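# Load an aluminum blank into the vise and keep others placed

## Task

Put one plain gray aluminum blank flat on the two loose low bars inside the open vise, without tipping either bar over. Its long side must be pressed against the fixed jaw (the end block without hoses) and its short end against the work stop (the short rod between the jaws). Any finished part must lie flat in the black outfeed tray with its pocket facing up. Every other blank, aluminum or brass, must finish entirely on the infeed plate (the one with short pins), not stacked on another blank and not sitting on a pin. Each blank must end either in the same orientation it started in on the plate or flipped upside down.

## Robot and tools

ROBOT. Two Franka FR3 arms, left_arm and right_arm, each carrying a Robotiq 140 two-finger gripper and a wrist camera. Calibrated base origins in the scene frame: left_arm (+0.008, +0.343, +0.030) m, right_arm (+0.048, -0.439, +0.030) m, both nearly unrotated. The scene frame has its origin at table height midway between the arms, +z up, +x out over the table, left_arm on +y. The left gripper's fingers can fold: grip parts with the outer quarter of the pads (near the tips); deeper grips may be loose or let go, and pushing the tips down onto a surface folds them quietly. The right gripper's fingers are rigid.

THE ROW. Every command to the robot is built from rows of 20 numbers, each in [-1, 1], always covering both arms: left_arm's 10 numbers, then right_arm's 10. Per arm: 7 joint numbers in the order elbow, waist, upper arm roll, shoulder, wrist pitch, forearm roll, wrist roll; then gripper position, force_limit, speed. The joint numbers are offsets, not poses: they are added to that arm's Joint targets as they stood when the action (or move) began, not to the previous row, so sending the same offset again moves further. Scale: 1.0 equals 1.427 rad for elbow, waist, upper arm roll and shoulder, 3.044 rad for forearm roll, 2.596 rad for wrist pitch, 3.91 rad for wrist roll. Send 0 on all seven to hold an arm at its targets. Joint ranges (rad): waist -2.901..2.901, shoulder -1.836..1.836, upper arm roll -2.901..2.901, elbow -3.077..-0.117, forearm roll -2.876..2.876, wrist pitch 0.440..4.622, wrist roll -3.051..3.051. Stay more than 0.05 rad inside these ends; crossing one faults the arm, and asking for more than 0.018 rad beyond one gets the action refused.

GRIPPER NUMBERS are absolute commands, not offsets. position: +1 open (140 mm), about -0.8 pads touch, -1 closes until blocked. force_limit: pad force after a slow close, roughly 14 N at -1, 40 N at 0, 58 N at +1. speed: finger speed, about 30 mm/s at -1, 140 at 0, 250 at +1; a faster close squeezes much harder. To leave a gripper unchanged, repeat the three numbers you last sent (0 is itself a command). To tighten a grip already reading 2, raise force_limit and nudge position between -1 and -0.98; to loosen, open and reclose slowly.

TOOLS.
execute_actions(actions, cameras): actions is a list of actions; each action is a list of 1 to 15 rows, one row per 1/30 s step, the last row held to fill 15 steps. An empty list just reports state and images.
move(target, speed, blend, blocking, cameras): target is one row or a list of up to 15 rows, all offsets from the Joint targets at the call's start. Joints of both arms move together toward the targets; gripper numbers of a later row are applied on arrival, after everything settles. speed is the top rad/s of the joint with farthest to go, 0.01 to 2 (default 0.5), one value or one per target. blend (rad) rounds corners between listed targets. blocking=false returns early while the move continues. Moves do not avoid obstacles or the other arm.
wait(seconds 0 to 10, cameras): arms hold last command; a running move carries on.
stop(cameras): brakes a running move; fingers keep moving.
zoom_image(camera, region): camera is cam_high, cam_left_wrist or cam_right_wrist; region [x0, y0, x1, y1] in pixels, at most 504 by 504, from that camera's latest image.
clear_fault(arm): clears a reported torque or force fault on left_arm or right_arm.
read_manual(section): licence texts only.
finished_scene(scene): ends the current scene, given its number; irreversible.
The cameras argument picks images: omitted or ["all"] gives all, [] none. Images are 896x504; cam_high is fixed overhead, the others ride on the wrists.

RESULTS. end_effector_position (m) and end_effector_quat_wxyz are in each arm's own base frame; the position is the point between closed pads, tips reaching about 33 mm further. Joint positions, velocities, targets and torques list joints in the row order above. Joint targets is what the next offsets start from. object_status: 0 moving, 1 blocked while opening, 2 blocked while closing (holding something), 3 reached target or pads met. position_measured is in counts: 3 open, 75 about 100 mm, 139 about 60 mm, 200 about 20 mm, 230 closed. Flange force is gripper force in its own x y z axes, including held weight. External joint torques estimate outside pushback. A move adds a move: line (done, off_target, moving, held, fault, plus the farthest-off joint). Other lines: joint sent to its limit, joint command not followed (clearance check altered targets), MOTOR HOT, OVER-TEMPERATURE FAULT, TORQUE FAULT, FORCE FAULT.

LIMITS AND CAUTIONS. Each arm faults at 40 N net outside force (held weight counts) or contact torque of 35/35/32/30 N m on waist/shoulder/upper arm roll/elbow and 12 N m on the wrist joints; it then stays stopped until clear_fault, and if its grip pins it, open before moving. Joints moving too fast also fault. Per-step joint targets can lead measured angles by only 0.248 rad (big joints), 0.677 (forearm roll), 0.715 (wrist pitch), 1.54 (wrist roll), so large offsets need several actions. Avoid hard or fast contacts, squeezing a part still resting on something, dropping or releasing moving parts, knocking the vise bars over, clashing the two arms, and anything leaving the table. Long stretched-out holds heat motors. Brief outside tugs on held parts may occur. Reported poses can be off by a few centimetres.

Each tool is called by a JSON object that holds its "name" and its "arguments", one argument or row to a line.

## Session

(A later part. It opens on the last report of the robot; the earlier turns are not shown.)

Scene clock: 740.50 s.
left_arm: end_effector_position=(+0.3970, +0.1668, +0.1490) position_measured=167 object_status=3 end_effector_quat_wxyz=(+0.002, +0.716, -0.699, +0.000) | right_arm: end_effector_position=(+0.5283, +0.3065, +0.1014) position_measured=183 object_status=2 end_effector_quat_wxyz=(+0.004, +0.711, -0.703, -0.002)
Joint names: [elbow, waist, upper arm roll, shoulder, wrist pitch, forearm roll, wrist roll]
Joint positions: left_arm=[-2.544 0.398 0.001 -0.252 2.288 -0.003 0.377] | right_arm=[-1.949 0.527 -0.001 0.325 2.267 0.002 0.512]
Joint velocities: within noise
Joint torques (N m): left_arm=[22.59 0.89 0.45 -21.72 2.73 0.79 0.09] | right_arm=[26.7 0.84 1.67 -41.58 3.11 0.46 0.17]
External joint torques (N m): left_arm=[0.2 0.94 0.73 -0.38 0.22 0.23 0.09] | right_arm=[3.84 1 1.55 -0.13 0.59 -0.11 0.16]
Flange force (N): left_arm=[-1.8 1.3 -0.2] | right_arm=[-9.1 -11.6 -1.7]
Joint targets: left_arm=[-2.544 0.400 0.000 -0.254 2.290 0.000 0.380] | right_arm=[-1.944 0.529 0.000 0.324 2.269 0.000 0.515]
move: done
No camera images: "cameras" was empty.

{"name": "move", "arguments": {
  "target": [0,0,0,0,0,0,0,-0.3,-0.5,-1.0,0.002758,0.002026,0,0.001832,-0.000508,0,0.00074,-1,-0.05,-1],
  "speed": 0.05,
  "cameras": []
}}

Scene clock: 743.03 s.
left_arm: end_effector_position=(+0.3970, +0.1668, +0.1490) position_measured=167 object_status=3 end_effector_quat_wxyz=(+0.002, +0.716, -0.699, +0.000) | right_arm: end_effector_position=(+0.5283, +0.3066, +0.1015) position_measured=183 object_status=2 end_effector_quat_wxyz=(+0.005, +0.711, -0.703, -0.001)
Joint names: [elbow, waist, upper arm roll, shoulder, wrist pitch, forearm roll, wrist roll]
Joint positions: left_arm=[-2.544 0.398 0.001 -0.252 2.288 -0.003 0.377] | right_arm=[-1.946 0.528 -0.002 0.327 2.263 0.001 0.514]
Joint velocities: within noise
Joint torques (N m): left_arm=[22.57 0.91 0.49 -21.7 2.73 0.78 0.1] | right_arm=[26.88 2.06 2.62 -41.32 3.46 0.88 0.1]
External joint torques (N m): left_arm=[0.13 0.91 0.7 -0.27 0.22 0.22 0.09] | right_arm=[4.17 2.03 2.33 -0.08 0.97 0.31 0.1]
Flange force (N): left_arm=[-1.8 1.2 0.0] | right_arm=[-10.8 -11.8 -1.1]
Joint targets: left_arm=[-2.544 0.400 0.000 -0.254 2.290 0.000 0.380] | right_arm=[-1.940 0.532 0.000 0.327 2.267 0.000 0.518]
move: done
No camera images: "cameras" was empty.

{"name": "move", "arguments": {
  "target": [
    [0,0,0,0,0,0,0,-0.3,-0.5,-1.0,0.001379,0.001013,0,0.000916,-0.000254,0,0.00037,-1,-0.05,-1],
    [0,0,0,0,0,0,0,-0.3,-0.5,-1.0,0.000636,0.001013,0,0.002457,0.001002,0,0.00037,-1,-0.05,-1]
  ],
  "speed": 0.05,
  "cameras": []
}}

{"name": "move", "arguments": {
  "target": [0,0,0,0,0,0,0,-0.3,-0.5,-1.0,-0.000743,0,0,0.001541,0.001256,0,0,-1,-0.05,-1],
  "speed": 0.05,
  "cameras": []
}}

Scene clock: 749.30 s.
left_arm: end_effector_position=(+0.3970, +0.1668, +0.1490) position_measured=167 object_status=3 end_effector_quat_wxyz=(+0.002, +0.716, -0.699, +0.000) | right_arm: end_effector_position=(+0.5284, +0.3067, +0.1009) position_measured=183 object_status=2 end_effector_quat_wxyz=(+0.006, +0.711, -0.704, -0.001)
Joint names: [elbow, waist, upper arm roll, shoulder, wrist pitch, forearm roll, wrist roll]
Joint positions: left_arm=[-2.544 0.398 0.001 -0.252 2.288 -0.003 0.377] | right_arm=[-1.943 0.529 -0.003 0.329 2.261 0 0.516]
Joint velocities: within noise
Joint torques (N m): left_arm=[22.58 0.91 0.46 -21.69 2.7 0.78 0.13] | right_arm=[25.7 2.3 3.03 -40.66 3.36 0.99 0.15]
External joint torques (N m): left_arm=[0.11 0.8 0.57 -0.27 0.19 0.23 0.13] | right_arm=[2.77 2.3 2.78 1.09 0.84 0.42 0.14]
Flange force (N): left_arm=[-1.6 1.2 -0.1] | right_arm=[-10.2 -9.4 1.3]
Joint targets: left_arm=[-2.544 0.400 0.000 -0.254 2.290 0.000 0.380] | right_arm=[-1.940 0.534 0.000 0.330 2.270 0.000 0.520]
move: done
No camera images: "cameras" was empty.

Scene clock: 750.00 s.
left_arm: end_effector_position=(+0.3970, +0.1668, +0.1490) position_measured=167 object_status=3 end_effector_quat_wxyz=(+0.002, +0.716, -0.699, +0.000) | right_arm: end_effector_position=(+0.5285, +0.3067, +0.1002) position_measured=183 object_status=2 end_effector_quat_wxyz=(+0.006, +0.711, -0.704, -0.001)
Joint names: [elbow, waist, upper arm roll, shoulder, wrist pitch, forearm roll, wrist roll]
Joint positions: left_arm=[-2.544 0.398 0.001 -0.252 2.288 -0.003 0.377] | right_arm=[-1.943 0.529 -0.003 0.331 2.262 0 0.517]
Joint velocities: within noise
Joint torques (N m): left_arm=[22.57 0.94 0.49 -21.75 2.72 0.8 0.09] | right_arm=[25.19 2.29 3.09 -40.13 3.69 1.03 0.11]
External joint torques (N m): left_arm=[0.15 0.96 0.72 -0.36 0.22 0.24 0.09] | right_arm=[2.36 2.46 2.99 1.41 1.18 0.46 0.11]
Flange force (N): left_arm=[-1.8 1.4 -0.2] | right_arm=[-9.8 -8.2 2.8]
Joint targets: left_arm=[-2.544 0.400 0.000 -0.254 2.290 0.000 0.380] | right_arm=[-1.941 0.534 0.000 0.332 2.273 0.000 0.520]
move: off_target (right_arm); right_arm: the wrist pitch is farthest, 0.012 rad from its target
No camera images: "cameras" was empty.

{"name": "move", "arguments": {
  "target": [0,0,0,0,0,0,0,-0.3,-0.5,-1.0,-0.000743,0,0,0.001541,0.001256,0,0,-1,-0.05,-1],
  "speed": 0.05,
  "cameras": ["cam_right_wrist"]
}}

Scene clock: 752.43 s.
left_arm: end_effector_position=(+0.3970, +0.1668, +0.1490) position_measured=167 object_status=3 end_effector_quat_wxyz=(+0.002, +0.716, -0.699, +0.000) | right_arm: end_effector_position=(+0.5285, +0.3067, +0.1002) position_measured=183 object_status=2 end_effector_quat_wxyz=(+0.006, +0.711, -0.704, -0.001)
Joint names: [elbow, waist, upper arm roll, shoulder, wrist pitch, forearm roll, wrist roll]
Joint positions: left_arm=[-2.544 0.398 0.001 -0.252 2.288 -0.003 0.377] | right_arm=[-1.943 0.529 -0.003 0.331 2.262 0 0.517]
Joint velocities: within noise
Joint torques (N m): left_arm=[22.58 0.91 0.47 -21.73 2.72 0.77 0.09] | right_arm=[25.01 2.27 3.06 -38.83 4.13 1.01 0.1]
External joint torques (N m): left_arm=[0.15 0.87 0.64 -0.35 0.21 0.22 0.08] | right_arm=[2.26 2 2.57 2.64 1.64 0.44 0.1]
Flange force (N): left_arm=[-1.6 1.3 -0.2] | right_arm=[-10.3 -10.5 5.6]
Joint targets: left_arm=[-2.544 0.400 0.000 -0.254 2.290 0.000 0.380] | right_arm=[-1.942 0.534 0.000 0.335 2.276 0.000 0.520]
move: off_target (right_arm); right_arm: the wrist pitch is farthest, 0.015 rad from its target
camera_calibration:
cam_right_wrist: T_world_to_cam=[[-0.999631, -0.0270318, 0.00274517, 0.545749], [-0.024486, 0.940036, 0.340196, -0.305372], [-0.0117767, 0.340003, -0.94035, 0.13172], [0, 0, 0, 1]] pos_world=[0.539621, 0.257028, 0.226251]
Images, in order (width x height): cam_right_wrist 896x504.

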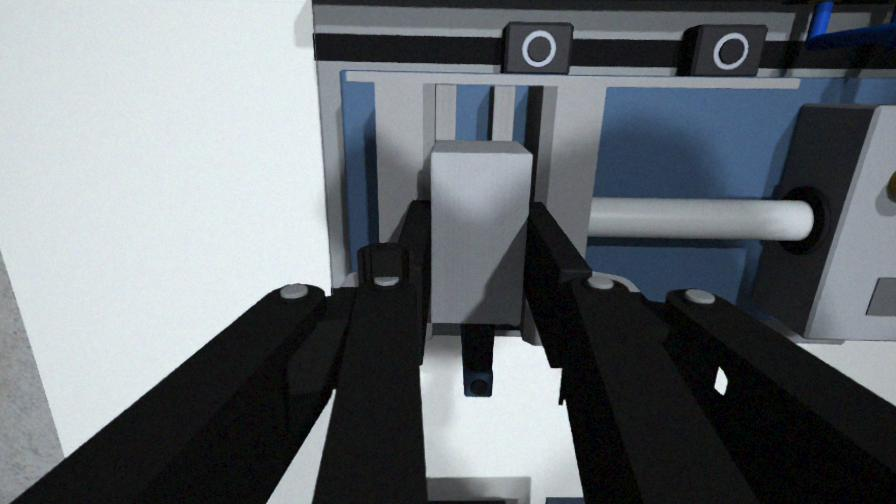

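{"name": "move", "arguments": {
  "target": [0,0,0,0,0,0,0,-0.3,-0.5,-1.0,-0.002646,-0.004205,0,-0.003792,-0.000631,0,-0.000767,-1,-0.05,-1],
  "speed": 0.05,
  "cameras": []
}}

Scene clock: 757.83 s.
left_arm: end_effector_position=(+0.3970, +0.1668, +0.1490) position_measured=167 object_status=3 end_effector_quat_wxyz=(+0.002, +0.716, -0.699, +0.000) | right_arm: end_effector_position=(+0.5284, +0.3066, +0.1002) position_measured=183 object_status=2 end_effector_quat_wxyz=(+0.006, +0.710, -0.704, -0.001)
Joint names: [elbow, waist, upper arm roll, shoulder, wrist pitch, forearm roll, wrist roll]
Joint positions: left_arm=[-2.544 0.398 0.001 -0.252 2.288 -0.003 0.377] | right_arm=[-1.945 0.529 -0.003 0.33 2.263 0 0.517]
Joint velocities: within noise
Joint torques (N m): left_arm=[22.54 0.91 0.47 -21.69 2.71 0.78 0.1] | right_arm=[25.02 -0.56 1.6 -40.85 3.65 0.62 -0.11]
External joint torques (N m): left_arm=[0.09 0.93 0.7 -0.25 0.19 0.23 0.1] | right_arm=[2.33 -0.66 1.26 0.48 1.16 0.05 -0.11]
Flange force (N): left_arm=[-1.8 1.3 0.0] | right_arm=[-4.3 -8.3 1.5]
Joint targets: left_arm=[-2.544 0.400 0.000 -0.254 2.290 0.000 0.380] | right_arm=[-1.945 0.528 0.000 0.329 2.275 0.000 0.517]
move: off_target (right_arm); right_arm: the wrist pitch is farthest, 0.011 rad from its target
No camera images: "cameras" was empty.

{"name": "zoom_image", "arguments": {
  "camera": "cam_right_wrist",
  "region": [370, 150, 470, 206]
}}

{"name": "zoom_image", "arguments": {
  "camera": "cam_right_wrist",
  "region": [500, 150, 600, 206]
}}

Scaled by 5.040 from the camera's 896x504 image, which has a finer 1280x720 frame.

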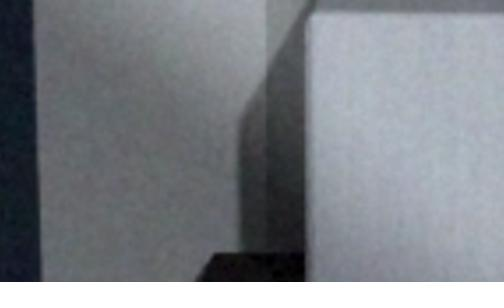

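Scaled by 5.040 from the camera's 896x504 image, which has a finer 1280x720 frame.

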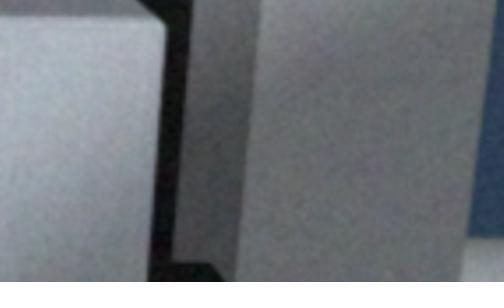

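{"name": "move", "arguments": {
  "target": [0,0,0,0,0,0,0,-0.3,-0.5,-1.0,0.000347,0,0,-0.000719,-0.000586,0,0,-1,-0.05,-1],
  "speed": 0.05,
  "cameras": []
}}

{"name": "move", "arguments": {
  "target": [0,0,0,0,0,0,0,-0.3,-0.5,-1.0,0,0,0,0,0,0,0,-0.39,-0.5,-1],
  "cameras": ["cam_right_wrist"]
}}

Scene clock: 814.67 s.
left_arm: end_effector_position=(+0.3970, +0.1668, +0.1490) position_measured=167 object_status=3 end_effector_quat_wxyz=(+0.002, +0.716, -0.699, +0.000) | right_arm: end_effector_position=(+0.5284, +0.3066, +0.1002) position_measured=183 object_status=2 end_effector_quat_wxyz=(+0.005, +0.710, -0.704, -0.001)
Joint names: [elbow, waist, upper arm roll, shoulder, wrist pitch, forearm roll, wrist roll]
Joint positions: left_arm=[-2.544 0.398 0.001 -0.252 2.288 -0.003 0.377] | right_arm=[-1.945 0.529 -0.003 0.33 2.264 0 0.517]
Joint velocities: within noise
Joint torques (N m): left_arm=[22.58 0.87 0.48 -21.72 2.71 0.77 0.1] | right_arm=[24.98 -0.43 1.48 -41.23 3.39 0.62 -0.01]
External joint torques (N m): left_arm=[0.17 0.92 0.74 -0.38 0.2 0.22 0.1] | right_arm=[2.22 -0.45 1.22 0.22 0.88 0.05 -0.02]
Flange force (N): left_arm=[-1.8 1.4 -0.3] | right_arm=[-4.3 -7.4 0.6]
Joint targets: left_arm=[-2.544 0.400 0.000 -0.254 2.290 0.000 0.380] | right_arm=[-1.945 0.528 0.000 0.328 2.273 0.000 0.517]
move: done
No camera images: "cameras" was empty.

Scene clock: 815.17 s.
left_arm: end_effector_position=(+0.3970, +0.1668, +0.1490) position_measured=167 object_status=3 end_effector_quat_wxyz=(+0.002, +0.716, -0.699, +0.000) | right_arm: end_effector_position=(+0.5295, +0.3075, +0.1006) position_measured=178 object_status=3 end_effector_quat_wxyz=(+0.003, +0.711, -0.704, +0.000)
Joint names: [elbow, waist, upper arm roll, shoulder, wrist pitch, forearm roll, wrist roll]
Joint positions: left_arm=[-2.544 0.398 0.001 -0.252 2.288 -0.003 0.377] | right_arm=[-1.945 0.529 -0.002 0.329 2.268 0 0.517]
Joint velocities: within noise
Joint torques (N m): left_arm=[22.54 0.85 0.48 -21.68 2.7 0.78 0.07] | right_arm=[24.29 -0.42 1.42 -41.29 2.79 0.59 -0.07]
External joint torques (N m): left_arm=[0.09 0.89 0.74 -0.28 0.18 0.22 0.07] | right_arm=[1.62 -0.46 1.13 -0.01 0.3 0.02 -0.07]
Flange force (N): left_arm=[-1.7 1.3 -0.1] | right_arm=[-3.0 -5.5 -0.5]
Joint targets: left_arm=[-2.544 0.400 0.000 -0.254 2.290 0.000 0.380] | right_arm=[-1.945 0.528 0.000 0.328 2.273 0.000 0.517]
move: done
camera_calibration:
cam_right_wrist: T_world_to_cam=[[-0.999629, -0.0271602, -0.0021894, 0.547376], [-0.0262644, 0.939023, 0.342849, -0.30518], [-0.00725594, 0.342779, -0.939388, 0.128439], [0, 0, 0, 1]] pos_world=[0.54009, 0.257412, 0.226483]
Images, in order (width x height): cam_right_wrist 896x504.

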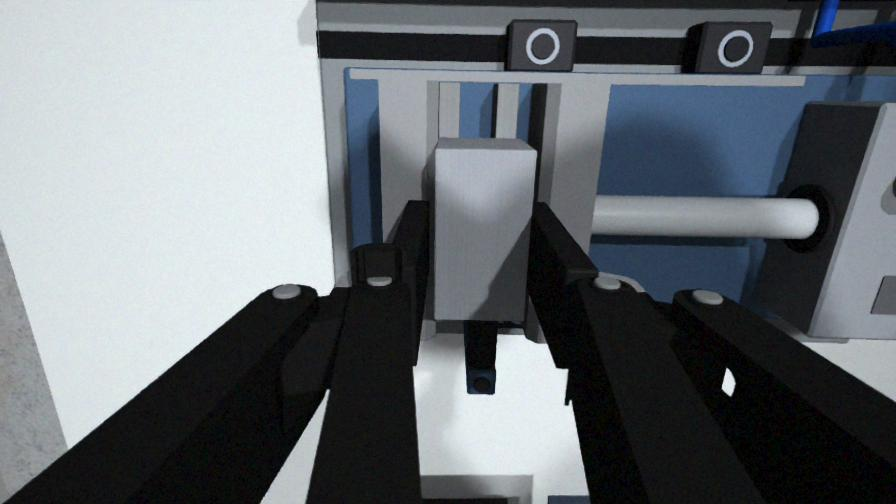

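{"name": "move", "arguments": {
  "target": [
    [0,0,0,0,0,0,0,-0.3,-0.5,-1.0,-0.001972,0.000454,0,-0.00131,0.000364,0,0.000166,-0.39,-0.5,-1],
    [0,0,0,0,0,0,0,-0.3,-0.5,-1.0,0.013522,0.000454,0,-0.028216,-0.022943,0,0.000166,-0.39,-0.5,-1]
  ],
  "speed": [0.05,0.08],
  "cameras": ["cam_right_wrist"]
}}

Scene clock: 840.77 s.
left_arm: end_effector_position=(+0.3970, +0.1668, +0.1490) position_measured=167 object_status=3 end_effector_quat_wxyz=(+0.002, +0.716, -0.699, +0.000) | right_arm: end_effector_position=(+0.5313, +0.3089, +0.1293) position_measured=178 object_status=3 end_effector_quat_wxyz=(-0.001, +0.711, -0.703, +0.001)
Joint names: [elbow, waist, upper arm roll, shoulder, wrist pitch, forearm roll, wrist roll]
Joint positions: left_arm=[-2.544 0.398 0.001 -0.252 2.288 -0.003 0.377] | right_arm=[-1.927 0.529 -0.002 0.289 2.219 0 0.517]
Joint velocities: left_arm=[within noise] | right_arm=[0.001 0.002 -0.001 0 -0.005 0.001 0.001]
Joint torques (N m): left_arm=[22.54 0.84 0.44 -21.73 2.72 0.78 0.08] | right_arm=[24.87 -0.38 1.09 -40.23 2.15 0.62 -0.03]
External joint torques (N m): left_arm=[0.1 0.83 0.65 -0.34 0.21 0.23 0.08] | right_arm=[1.58 -0.38 0.86 0.44 -0.39 0.02 -0.03]
Flange force (N): left_arm=[-1.5 1.4 -0.1] | right_arm=[-4.1 -7.2 -1.7]
Joint targets: left_arm=[-2.544 0.400 0.000 -0.254 2.290 0.000 0.380] | right_arm=[-1.926 0.528 0.000 0.288 2.214 0.000 0.517]
move: done
camera_calibration:
cam_right_wrist: T_world_to_cam=[[-0.999562, -0.0275916, -0.0106636, 0.550414], [-0.0295777, 0.937244, 0.347417, -0.314607], [0.0004086, 0.34758, -0.93765, 0.149186], [0, 0, 0, 1]] pos_world=[0.540807, 0.258196, 0.255053]
Images, in order (width x height): cam_right_wrist 896x504.

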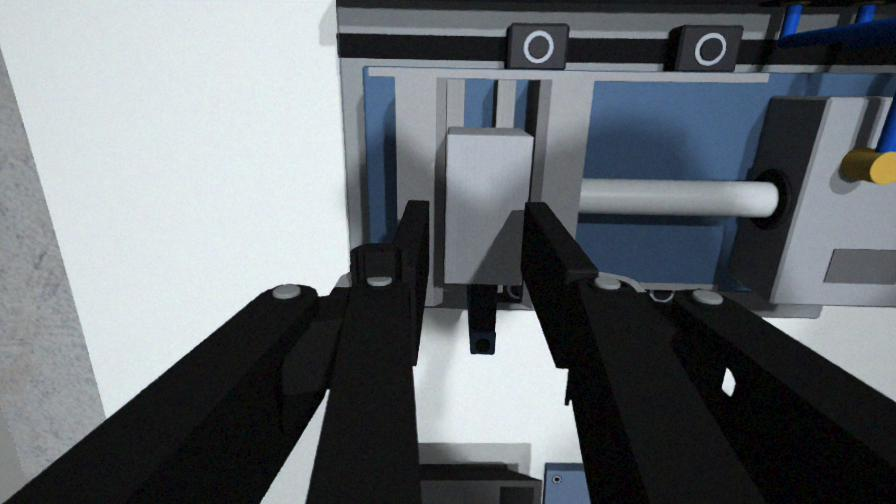

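{"name": "move", "arguments": {
  "target": [0,0,0,0,0,0,0,-0.3,-0.5,-1.0,0.17698,0.073485,0,0.05488,-0.067118,0,0.026947,-0.39,-0.5,-1],
  "speed": 0.4,
  "cameras": ["cam_right_wrist"]
}}

Scene clock: 846.87 s.
left_arm: end_effector_position=(+0.3970, +0.1668, +0.1490) position_measured=167 object_status=3 end_effector_quat_wxyz=(+0.002, +0.716, -0.699, +0.000) | right_arm: end_effector_position=(+0.5316, +0.3897, +0.1807) position_measured=178 object_status=3 end_effector_quat_wxyz=(-0.002, +0.712, -0.702, +0.000)
Joint names: [elbow, waist, upper arm roll, shoulder, wrist pitch, forearm roll, wrist roll]
Joint positions: left_arm=[-2.544 0.398 0.001 -0.252 2.288 -0.003 0.377] | right_arm=[-1.675 0.633 0 0.365 2.044 0 0.618]
Joint velocities: left_arm=[within noise] | right_arm=[-0.001 -0.001 0.002 0 -0.001 0 0.006]
Joint torques (N m): left_arm=[22.57 0.89 0.46 -21.69 2.71 0.79 0.11] | right_arm=[26.19 -0.4 1.02 -43.06 2.28 0.7 0.08]
External joint torques (N m): left_arm=[0.09 0.89 0.68 -0.27 0.19 0.23 0.11] | right_arm=[1.83 -0.43 0.7 1.05 -0.24 0.03 0.08]
Flange force (N): left_arm=[-1.8 1.3 0.0] | right_arm=[-7.2 -10.1 -2.1]
Joint targets: left_arm=[-2.544 0.400 0.000 -0.254 2.290 0.000 0.380] | right_arm=[-1.673 0.633 0.000 0.366 2.040 0.000 0.623]
move: done
camera_calibration:
cam_right_wrist: T_world_to_cam=[[-0.99941, -0.0324249, -0.011302, 0.555374], [-0.0343305, 0.936563, 0.348814, -0.405646], [-0.00072524, 0.348997, -0.937124, 0.169265], [0, 0, 0, 1]] pos_world=[0.541244, 0.338848, 0.306394]
Images, in order (width x height): cam_right_wrist 896x504.

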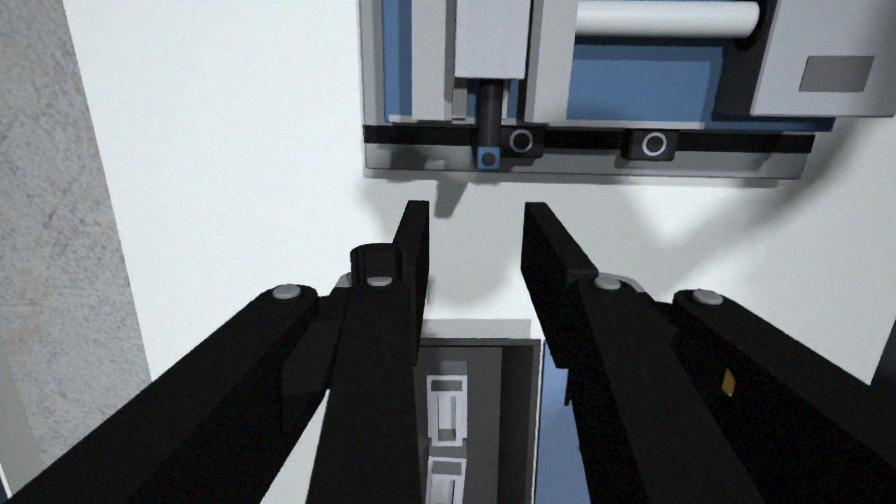

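{"name": "zoom_image", "arguments": {
  "camera": "cam_right_wrist",
  "region": [400, 60, 600, 172]
}}

{"name": "zoom_image", "arguments": {
  "camera": "cam_right_wrist",
  "region": [400, 0, 600, 112]
}}

Scaled by 2.520 from the camera's 896x504 image, which has a finer 1280x720 frame.

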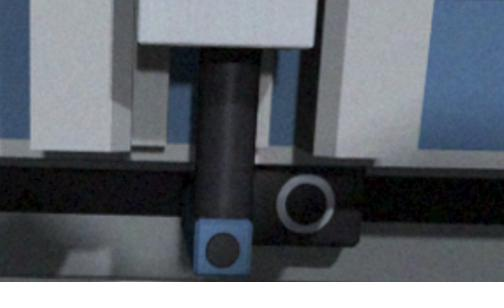

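Scaled by 2.520 from the camera's 896x504 image, which has a finer 1280x720 frame.

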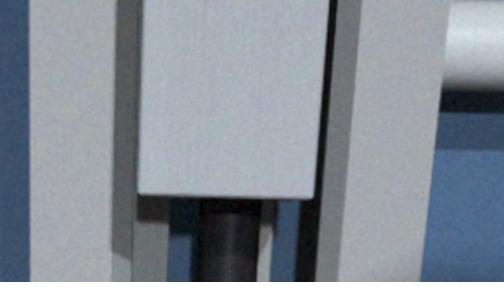

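{"name": "zoom_image", "arguments": {
  "camera": "cam_right_wrist",
  "region": [450, 68, 530, 112]
}}

Scaled by 6.300 from the camera's 896x504 image, which has a finer 1280x720 frame.

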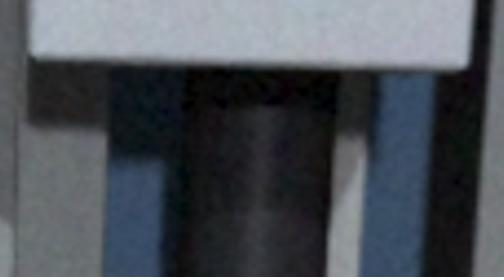

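{"name": "wait", "arguments": {
  "seconds": 0,
  "cameras": ["cam_high"]
}}

Scene clock: 871.77 s.
left_arm: end_effector_position=(+0.3970, +0.1668, +0.1490) position_measured=167 object_status=3 end_effector_quat_wxyz=(+0.002, +0.716, -0.699, +0.000) | right_arm: end_effector_position=(+0.5315, +0.3897, +0.1807) position_measured=178 object_status=3 end_effector_quat_wxyz=(-0.002, +0.712, -0.702, +0.000)
Joint names: [elbow, waist, upper arm roll, shoulder, wrist pitch, forearm roll, wrist roll]
Joint positions: left_arm=[-2.544 0.398 0.001 -0.252 2.288 -0.003 0.377] | right_arm=[-1.675 0.633 0 0.365 2.044 0 0.62]
Joint velocities: within noise
Joint torques (N m): left_arm=[22.55 0.87 0.49 -21.7 2.7 0.77 0.1] | right_arm=[26.01 -0.38 1.06 -43.12 2.27 0.67 0.14]
External joint torques (N m): left_arm=[0.17 0.87 0.71 -0.39 0.2 0.22 0.1] | right_arm=[1.58 -0.25 0.86 1.04 -0.26 0 0.14]
Flange force (N): left_arm=[-1.7 1.4 -0.3] | right_arm=[-6.8 -8.9 -1.8]
Joint targets: left_arm=[-2.544 0.400 0.000 -0.254 2.290 0.000 0.380] | right_arm=[-1.673 0.633 0.000 0.366 2.040 0.000 0.623]
Tool commands: left_gripper/position=-0.3 left_gripper/force_limit=-0.5 left_gripper/speed=-1.0 right_gripper/position=-0.39 right_gripper/force_limit=-0.5 right_gripper/speed=-1.0
Images, in order (width x height): cam_high 896x504.

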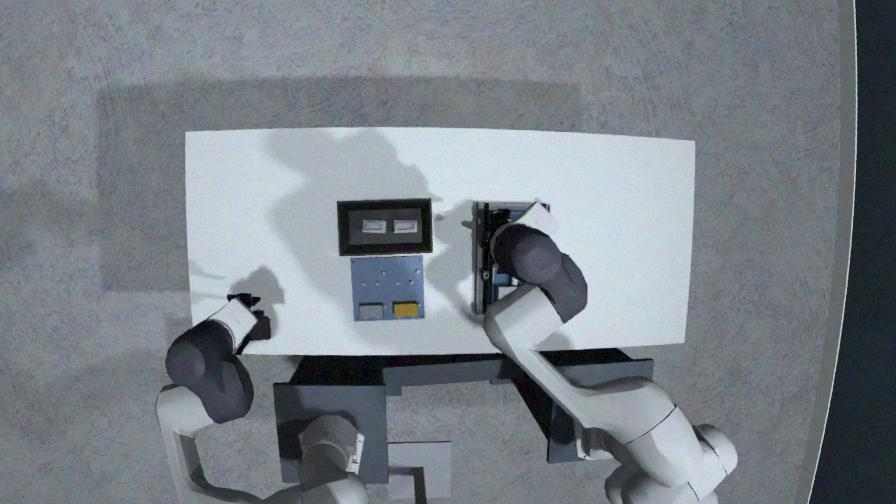

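{"name": "zoom_image", "arguments": {
  "camera": "cam_high",
  "region": [340, 250, 440, 326]
}}

{"name": "zoom_image", "arguments": {
  "camera": "cam_high",
  "region": [330, 190, 440, 262]
}}

Scaled by 5.040 from the camera's 896x504 image, which has a finer 1280x720 frame.

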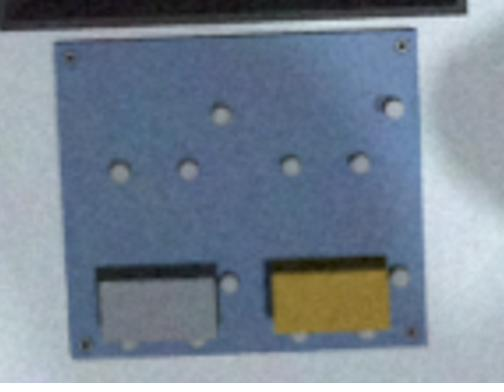

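Scaled by 4.582 from the camera's 896x504 image, which has a finer 1280x720 frame.

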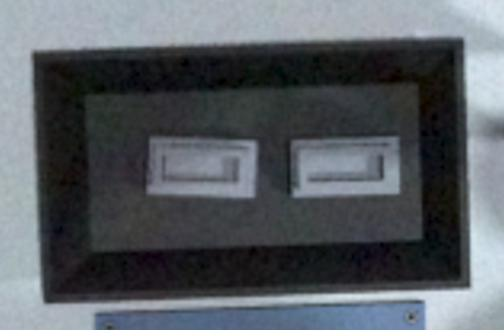

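{"name": "move", "arguments": {
  "target": [0,0,0,0,0,0,0,-0.3,-0.5,-1.0,-0.07087,-0.035104,0,-0.047931,0.01261,0,-0.012812,-0.08,-0.5,-0.5],
  "speed": 0.3,
  "cameras": ["cam_right_wrist"]
}}

{"name": "zoom_image", "arguments": {
  "camera": "cam_right_wrist",
  "region": [410, 10, 570, 100]
}}

{"name": "zoom_image", "arguments": {
  "camera": "cam_right_wrist",
  "region": [410, 90, 570, 180]
}}

Scene clock: 935.30 s.
left_arm: end_effector_position=(+0.3970, +0.1668, +0.1490) position_measured=167 object_status=3 end_effector_quat_wxyz=(+0.002, +0.716, -0.699, +0.000) | right_arm: end_effector_position=(+0.5301, +0.3498, +0.1796) position_measured=139 object_status=3 end_effector_quat_wxyz=(+0.002, +0.709, -0.705, +0.000)
Joint names: [elbow, waist, upper arm roll, shoulder, wrist pitch, forearm roll, wrist roll]
Joint positions: left_arm=[-2.544 0.398 0.001 -0.252 2.288 -0.003 0.377] | right_arm=[-1.773 0.584 -0.001 0.299 2.068 0 0.578]
Joint velocities: left_arm=[within noise] | right_arm=[-0.001 0.002 0 -0.002 0.001 0 -0.004]
Joint torques (N m): left_arm=[22.55 0.85 0.48 -21.71 2.71 0.78 0.11] | right_arm=[25.35 -0.3 1.06 -41.96 2.73 0.67 -0.4]
External joint torques (N m): left_arm=[0.11 0.93 0.78 -0.31 0.2 0.23 0.11] | right_arm=[1.1 -0.36 0.75 0.02 0.22 0.01 -0.4]
Flange force (N): left_arm=[-1.9 1.4 -0.1] | right_arm=[-2.0 -4.2 -1.0]
Joint targets: left_arm=[-2.544 0.400 0.000 -0.254 2.290 0.000 0.380] | right_arm=[-1.774 0.583 0.000 0.298 2.072 0.000 0.573]
move: done
camera_calibration:
cam_right_wrist: T_world_to_cam=[[-0.999731, -0.0228454, -0.00407466, 0.548123], [-0.0228519, 0.938629, 0.34417, -0.373933], [-0.00403811, 0.34417, -0.938899, 0.185934], [0, 0, 0, 1]] pos_world=[0.540181, 0.299514, 0.305503]
Images, in order (width x height): cam_right_wrist 896x504.

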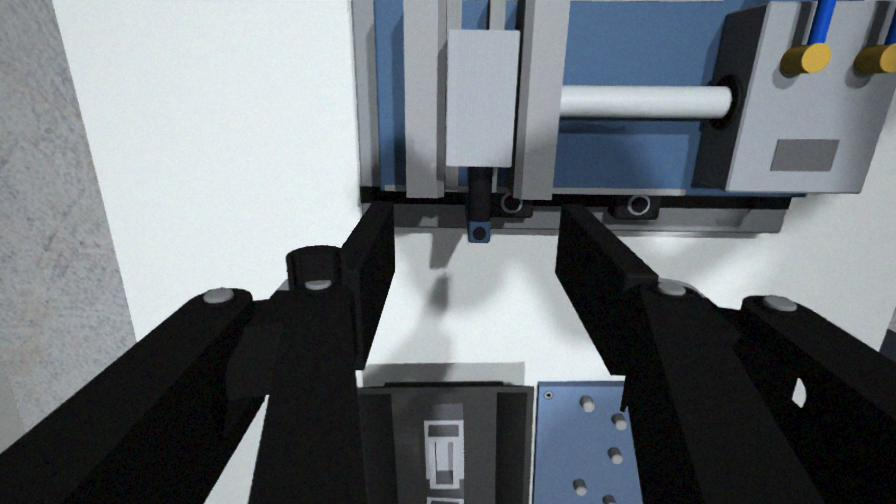

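Scaled by 3.150 from the camera's 896x504 image, which has a finer 1280x720 frame.

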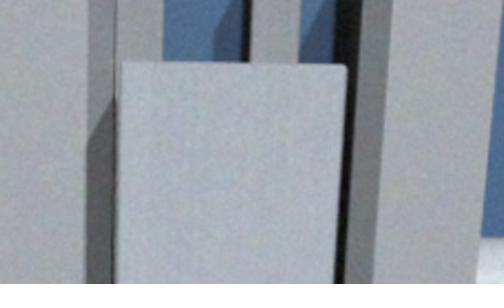

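Scaled by 3.150 from the camera's 896x504 image, which has a finer 1280x720 frame.

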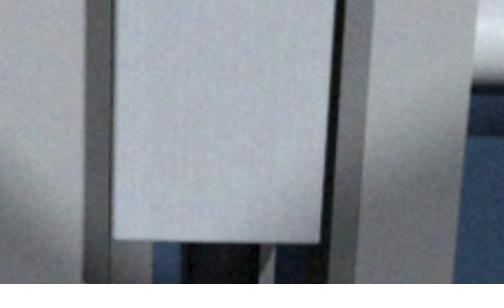

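{"name": "zoom_image", "arguments": {
  "camera": "cam_right_wrist",
  "region": [430, 96, 462, 114]
}}

{"name": "zoom_image", "arguments": {
  "camera": "cam_right_wrist",
  "region": [430, 24, 462, 42]
}}

{"name": "zoom_image", "arguments": {
  "camera": "cam_right_wrist",
  "region": [430, 154, 462, 172]
}}

Scaled by 15.750 from the camera's 896x504 image, which has a finer 1280x720 frame.

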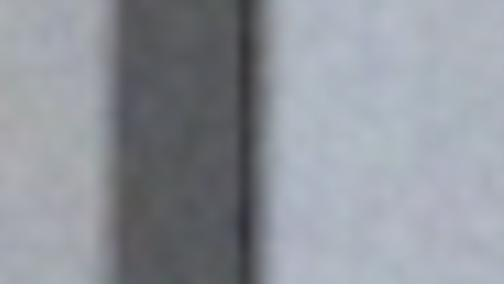

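Scaled by 15.750 from the camera's 896x504 image, which has a finer 1280x720 frame.

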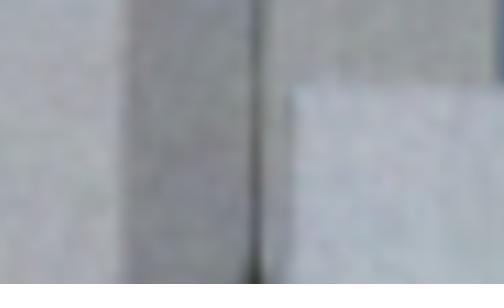

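Scaled by 15.750 from the camera's 896x504 image, which has a finer 1280x720 frame.

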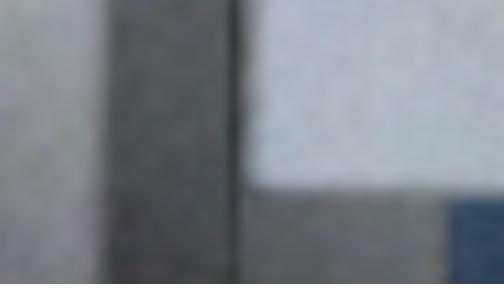

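{"name": "move", "arguments": {
  "target": [
    [0,0,0,0,0,0,0,-0.3,-0.5,-1.0,-0.091744,-0.047898,0,0.002638,0.051881,0,-0.017609,-0.08,-0.5,-0.5],
    [0,0,0,0,0,0,0,-0.3,-0.5,-1.0,-0.106661,-0.047898,0,0.027699,0.073857,0,-0.017609,-0.08,-0.5,-0.5]
  ],
  "speed": [0.3,0.08],
  "blend": [0.01,0],
  "cameras": ["cam_right_wrist"]
}}

Scene clock: 1022.47 s.
left_arm: end_effector_position=(+0.3970, +0.1668, +0.1490) position_measured=167 object_status=3 end_effector_quat_wxyz=(+0.002, +0.716, -0.699, +0.000) | right_arm: end_effector_position=(+0.5379, +0.3040, +0.1042) position_measured=139 object_status=3 end_effector_quat_wxyz=(+0.001, +0.710, -0.704, +0.000)
Joint names: [elbow, waist, upper arm roll, shoulder, wrist pitch, forearm roll, wrist roll]
Joint positions: left_arm=[-2.544 0.398 0.001 -0.252 2.288 -0.003 0.377] | right_arm=[-1.925 0.516 -0.001 0.336 2.259 0 0.507]
Joint velocities: left_arm=[within noise] | right_arm=[-0.001 0.001 -0.001 0 0.006 0.001 0.002]
Joint torques (N m): left_arm=[22.57 0.87 0.49 -21.69 2.7 0.78 0.08] | right_arm=[24.09 -0.33 1.03 -40.98 2.8 0.61 -0.24]
External joint torques (N m): left_arm=[0.17 0.81 0.65 -0.35 0.2 0.22 0.08] | right_arm=[1.26 -0.48 0.63 0.69 0.29 0.04 -0.24]
Flange force (N): left_arm=[-1.6 1.2 -0.2] | right_arm=[-2.7 -6.2 0.7]
Joint targets: left_arm=[-2.544 0.400 0.000 -0.254 2.290 0.000 0.380] | right_arm=[-1.926 0.515 0.000 0.337 2.264 0.000 0.504]
move: done; blend cut to 0 rad at target 1
camera_calibration:
cam_right_wrist: T_world_to_cam=[[-0.999678, -0.0248126, -0.00527851, 0.555275], [-0.0251101, 0.938281, 0.344961, -0.303631], [-0.00360664, 0.344982, -0.938602, 0.130418], [0, 0, 0, 1]] pos_world=[0.547943, 0.253677, 0.230083]
Images, in order (width x height): cam_right_wrist 896x504.

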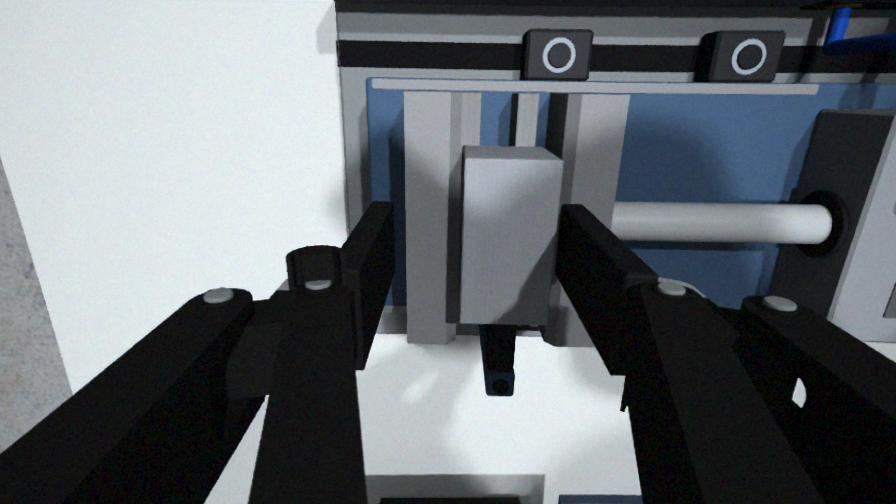

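{"name": "zoom_image", "arguments": {
  "camera": "cam_right_wrist",
  "region": [440, 130, 640, 340]
}}

{"name": "zoom_image", "arguments": {
  "camera": "cam_right_wrist",
  "region": [440, 140, 480, 180]
}}

{"name": "zoom_image", "arguments": {
  "camera": "cam_right_wrist",
  "region": [440, 290, 480, 330]
}}

Scaled by 2.400 from the camera's 896x504 image, which has a finer 1280x720 frame.

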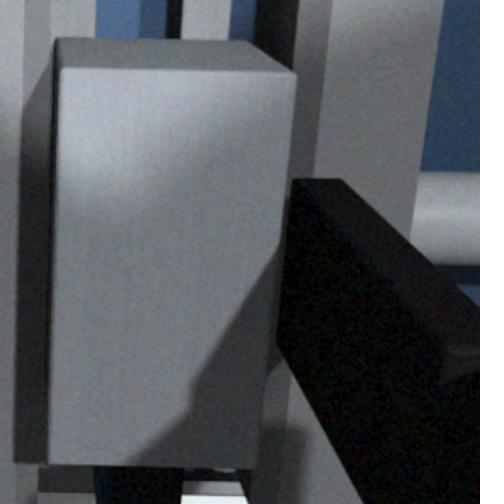

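Scaled by 12.600 from the camera's 896x504 image, which has a finer 1280x720 frame.

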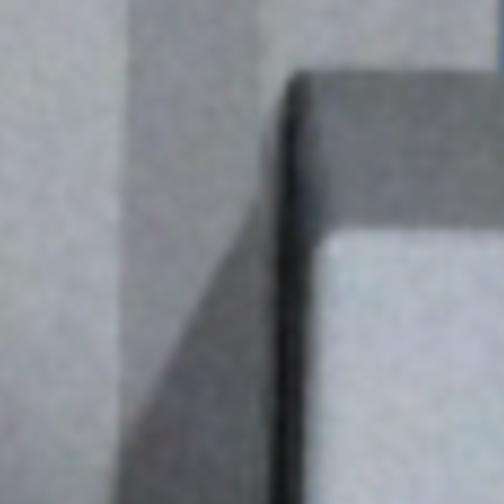

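Scaled by 12.600 from the camera's 896x504 image, which has a finer 1280x720 frame.

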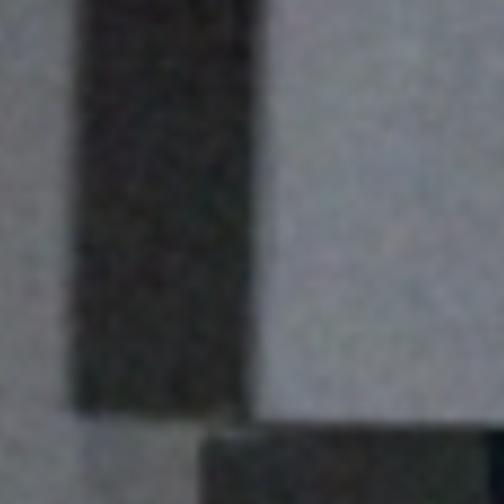

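{"name": "move", "arguments": {
  "target": [0,0,0,0,0,0,0,-0.3,-0.5,-1.0,0.006409,-0.001474,0,0.004256,-0.001183,0,-0.000538,-0.08,-0.5,-0.5],
  "speed": 0.01,
  "cameras": ["cam_right_wrist"]
}}

{"name": "zoom_image", "arguments": {
  "camera": "cam_right_wrist",
  "region": [440, 130, 640, 340]
}}

{"name": "zoom_image", "arguments": {
  "camera": "cam_right_wrist",
  "region": [440, 140, 480, 180]
}}

Scene clock: 1064.97 s.
left_arm: end_effector_position=(+0.3970, +0.1668, +0.1490) position_measured=167 object_status=3 end_effector_quat_wxyz=(+0.002, +0.716, -0.699, +0.000) | right_arm: end_effector_position=(+0.5401, +0.3043, +0.1036) position_measured=139 object_status=3 end_effector_quat_wxyz=(+0.001, +0.710, -0.704, +0.000)
Joint names: [elbow, waist, upper arm roll, shoulder, wrist pitch, forearm roll, wrist roll]
Joint positions: left_arm=[-2.544 0.398 0.001 -0.252 2.288 -0.003 0.377] | right_arm=[-1.919 0.514 -0.001 0.342 2.26 0 0.506]
Joint velocities: within noise
Joint torques (N m): left_arm=[22.56 0.88 0.48 -21.72 2.71 0.77 0.08] | right_arm=[24.83 -0.83 1.02 -40.57 2.48 0.6 -0.23]
External joint torques (N m): left_arm=[0.11 0.94 0.77 -0.29 0.2 0.22 0.08] | right_arm=[1.9 -0.89 0.69 1.44 -0.05 0.03 -0.23]
Flange force (N): left_arm=[-1.9 1.3 -0.1] | right_arm=[-4.8 -11.0 0.6]
Joint targets: left_arm=[-2.544 0.400 0.000 -0.254 2.290 0.000 0.380] | right_arm=[-1.917 0.513 0.000 0.343 2.261 0.000 0.502]
move: done
camera_calibration:
cam_right_wrist: T_world_to_cam=[[-0.999661, -0.0251784, -0.00668479, 0.557721], [-0.0259368, 0.938002, 0.345659, -0.303117], [-0.00243279, 0.345715, -0.938336, 0.128843], [0, 0, 0, 1]] pos_world=[0.549984, 0.253824, 0.229401]
Images, in order (width x height): cam_right_wrist 896x504.

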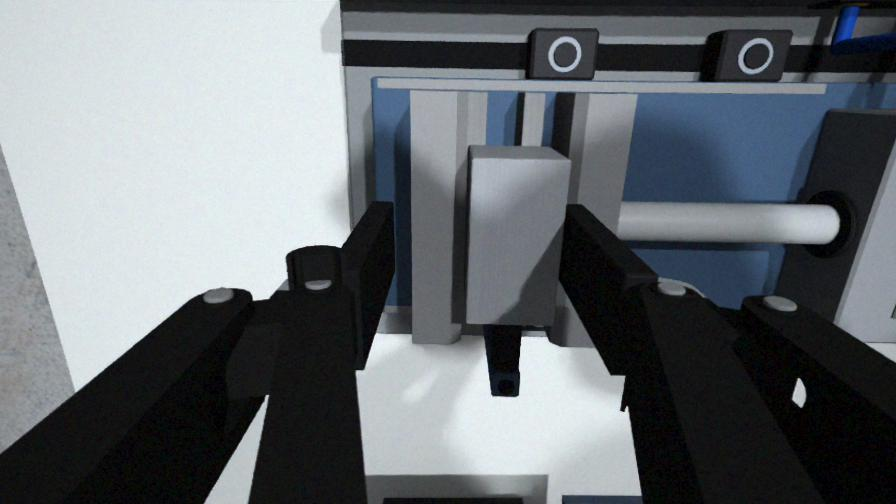

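Scaled by 2.400 from the camera's 896x504 image, which has a finer 1280x720 frame.

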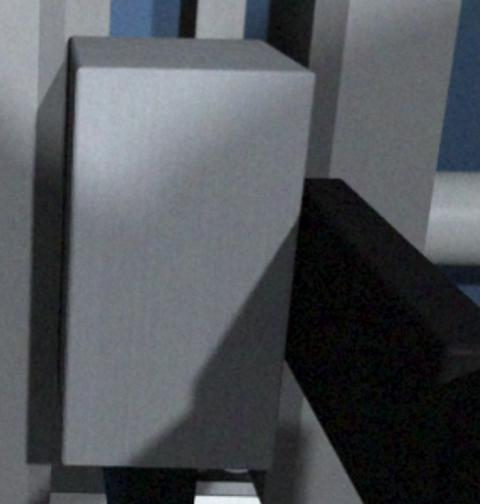

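Scaled by 12.600 from the camera's 896x504 image, which has a finer 1280x720 frame.

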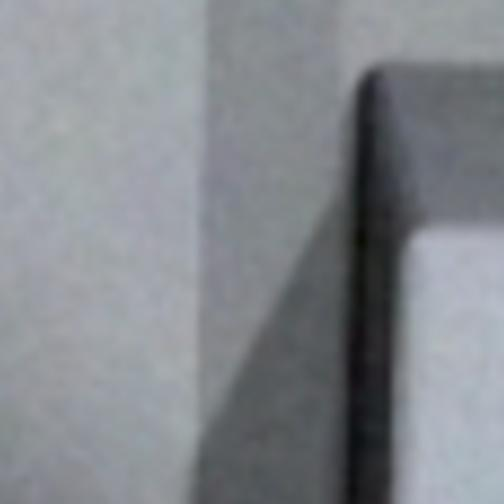

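{"name": "move", "arguments": {
  "target": [0,0,0,0,0,0,0,-0.3,-0.5,-1.0,0.001233,-0.000284,0,0.000819,-0.000228,0,-0.000104,-0.08,-0.5,-0.5],
  "speed": 0.01,
  "cameras": ["cam_right_wrist"]
}}

{"name": "zoom_image", "arguments": {
  "camera": "cam_right_wrist",
  "region": [440, 130, 640, 340]
}}

{"name": "zoom_image", "arguments": {
  "camera": "cam_right_wrist",
  "region": [445, 140, 485, 180]
}}

Scene clock: 1087.50 s.
left_arm: end_effector_position=(+0.3970, +0.1668, +0.1490) position_measured=167 object_status=3 end_effector_quat_wxyz=(+0.002, +0.716, -0.699, +0.000) | right_arm: end_effector_position=(+0.5408, +0.3044, +0.1036) position_measured=139 object_status=3 end_effector_quat_wxyz=(+0.000, +0.710, -0.704, +0.000)
Joint names: [elbow, waist, upper arm roll, shoulder, wrist pitch, forearm roll, wrist roll]
Joint positions: left_arm=[-2.544 0.398 0.001 -0.252 2.288 -0.003 0.377] | right_arm=[-1.917 0.514 -0.001 0.343 2.26 0 0.505]
Joint velocities: within noise
Joint torques (N m): left_arm=[22.56 0.84 0.51 -21.69 2.71 0.78 0.09] | right_arm=[24.66 -0.81 0.99 -40.9 2.49 0.62 -0.28]
External joint torques (N m): left_arm=[0.16 0.81 0.69 -0.35 0.2 0.22 0.09] | right_arm=[1.71 -0.9 0.64 1.18 -0.05 0.04 -0.28]
Flange force (N): left_arm=[-1.6 1.3 -0.2] | right_arm=[-4.0 -9.7 0.4]
Joint targets: left_arm=[-2.544 0.400 0.000 -0.254 2.290 0.000 0.380] | right_arm=[-1.916 0.512 0.000 0.345 2.260 0.000 0.501]
move: done
camera_calibration:
cam_right_wrist: T_world_to_cam=[[-0.99965, -0.0254547, -0.00724049, 0.558538], [-0.0263876, 0.937888, 0.345934, -0.302956], [-0.00201487, 0.346004, -0.938231, 0.128538], [0, 0, 0, 1]] pos_world=[0.550607, 0.253882, 0.229446]
Images, in order (width x height): cam_right_wrist 896x504.

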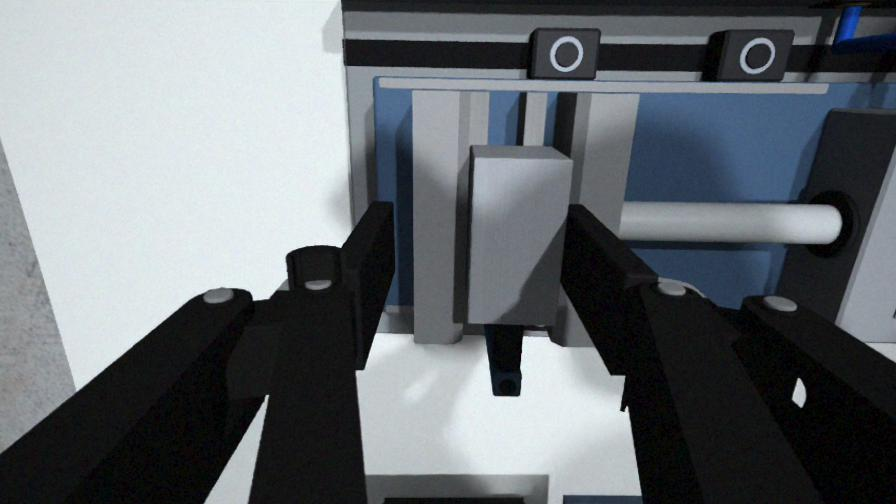

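Scaled by 2.400 from the camera's 896x504 image, which has a finer 1280x720 frame.

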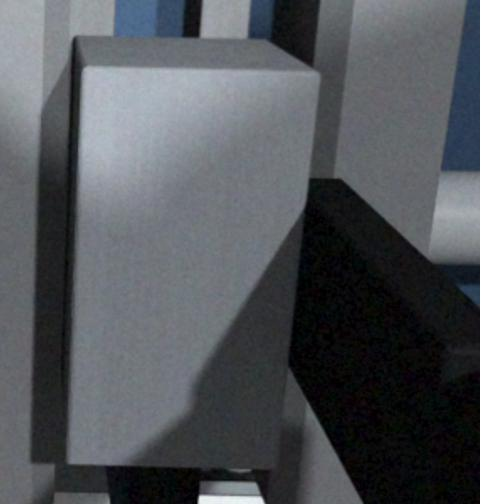

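Scaled by 12.600 from the camera's 896x504 image, which has a finer 1280x720 frame.

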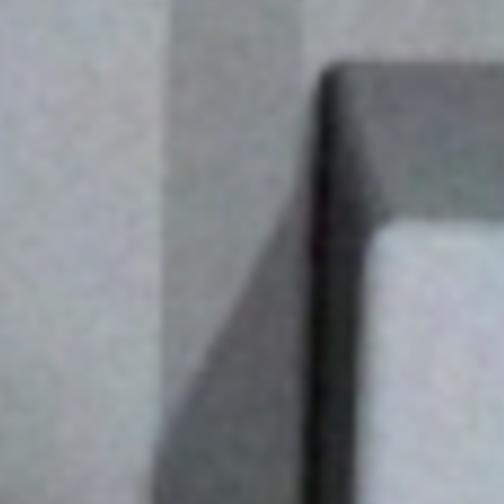

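{"name": "move", "arguments": {
  "target": [0,0,0,0,0,0,0,-0.3,-0.5,-1.0,0.001479,-0.00034,0,0.000982,-0.000273,0,-0.000124,-0.08,-0.5,-0.5],
  "speed": 0.01,
  "cameras": ["cam_right_wrist"]
}}

{"name": "zoom_image", "arguments": {
  "camera": "cam_right_wrist",
  "region": [445, 140, 485, 180]
}}

{"name": "zoom_image", "arguments": {
  "camera": "cam_right_wrist",
  "region": [445, 290, 485, 330]
}}

Scene clock: 1111.60 s.
left_arm: end_effector_position=(+0.3970, +0.1668, +0.1490) position_measured=167 object_status=3 end_effector_quat_wxyz=(+0.002, +0.716, -0.699, +0.000) | right_arm: end_effector_position=(+0.5413, +0.3045, +0.1035) position_measured=139 object_status=3 end_effector_quat_wxyz=(+0.000, +0.710, -0.704, +0.000)
Joint names: [elbow, waist, upper arm roll, shoulder, wrist pitch, forearm roll, wrist roll]
Joint positions: left_arm=[-2.544 0.398 0.001 -0.252 2.288 -0.003 0.377] | right_arm=[-1.916 0.513 -0.001 0.344 2.26 0 0.504]
Joint velocities: within noise
Joint torques (N m): left_arm=[22.55 0.84 0.45 -21.7 2.7 0.79 0.13] | right_arm=[25.03 -0.8 0.89 -40.63 2.81 0.56 -0.23]
External joint torques (N m): left_arm=[0.11 0.81 0.63 -0.31 0.19 0.23 0.13] | right_arm=[2.08 -0.81 0.61 1.53 0.28 -0.02 -0.23]
Flange force (N): left_arm=[-1.6 1.3 -0.1] | right_arm=[-5.1 -11.4 1.3]
Joint targets: left_arm=[-2.544 0.400 0.000 -0.254 2.290 0.000 0.380] | right_arm=[-1.913 0.512 0.000 0.346 2.260 0.000 0.501]
move: done
camera_calibration:
cam_right_wrist: T_world_to_cam=[[-0.999644, -0.0256014, -0.0074745, 0.559094], [-0.026606, 0.937839, 0.346049, -0.302876], [-0.00184946, 0.346124, -0.938187, 0.128262], [0, 0, 0, 1]] pos_world=[0.551074, 0.253969, 0.229322]
Images, in order (width x height): cam_right_wrist 896x504.

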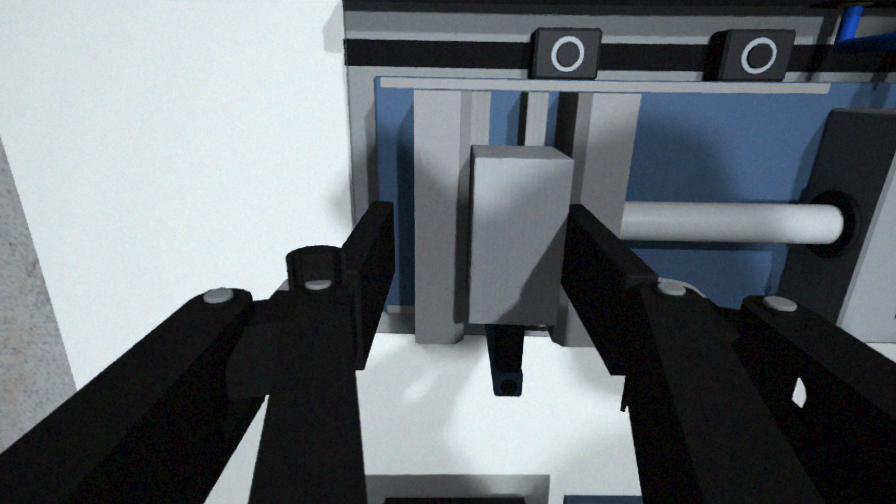

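Scaled by 12.600 from the camera's 896x504 image, which has a finer 1280x720 frame.

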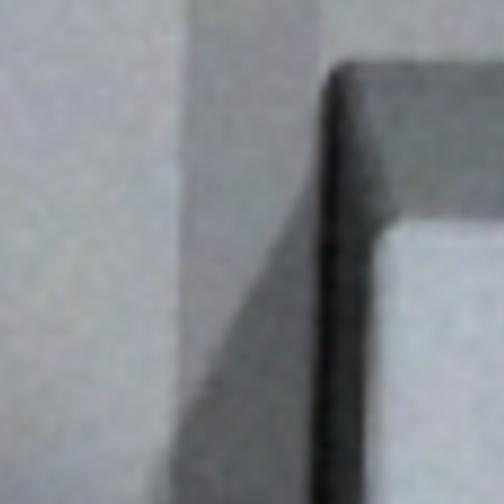

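Scaled by 12.600 from the camera's 896x504 image, which has a finer 1280x720 frame.

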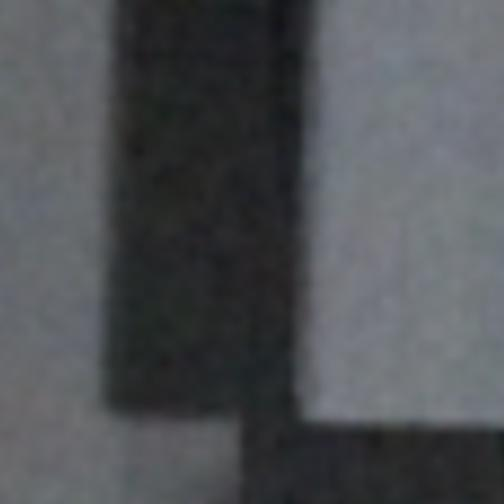

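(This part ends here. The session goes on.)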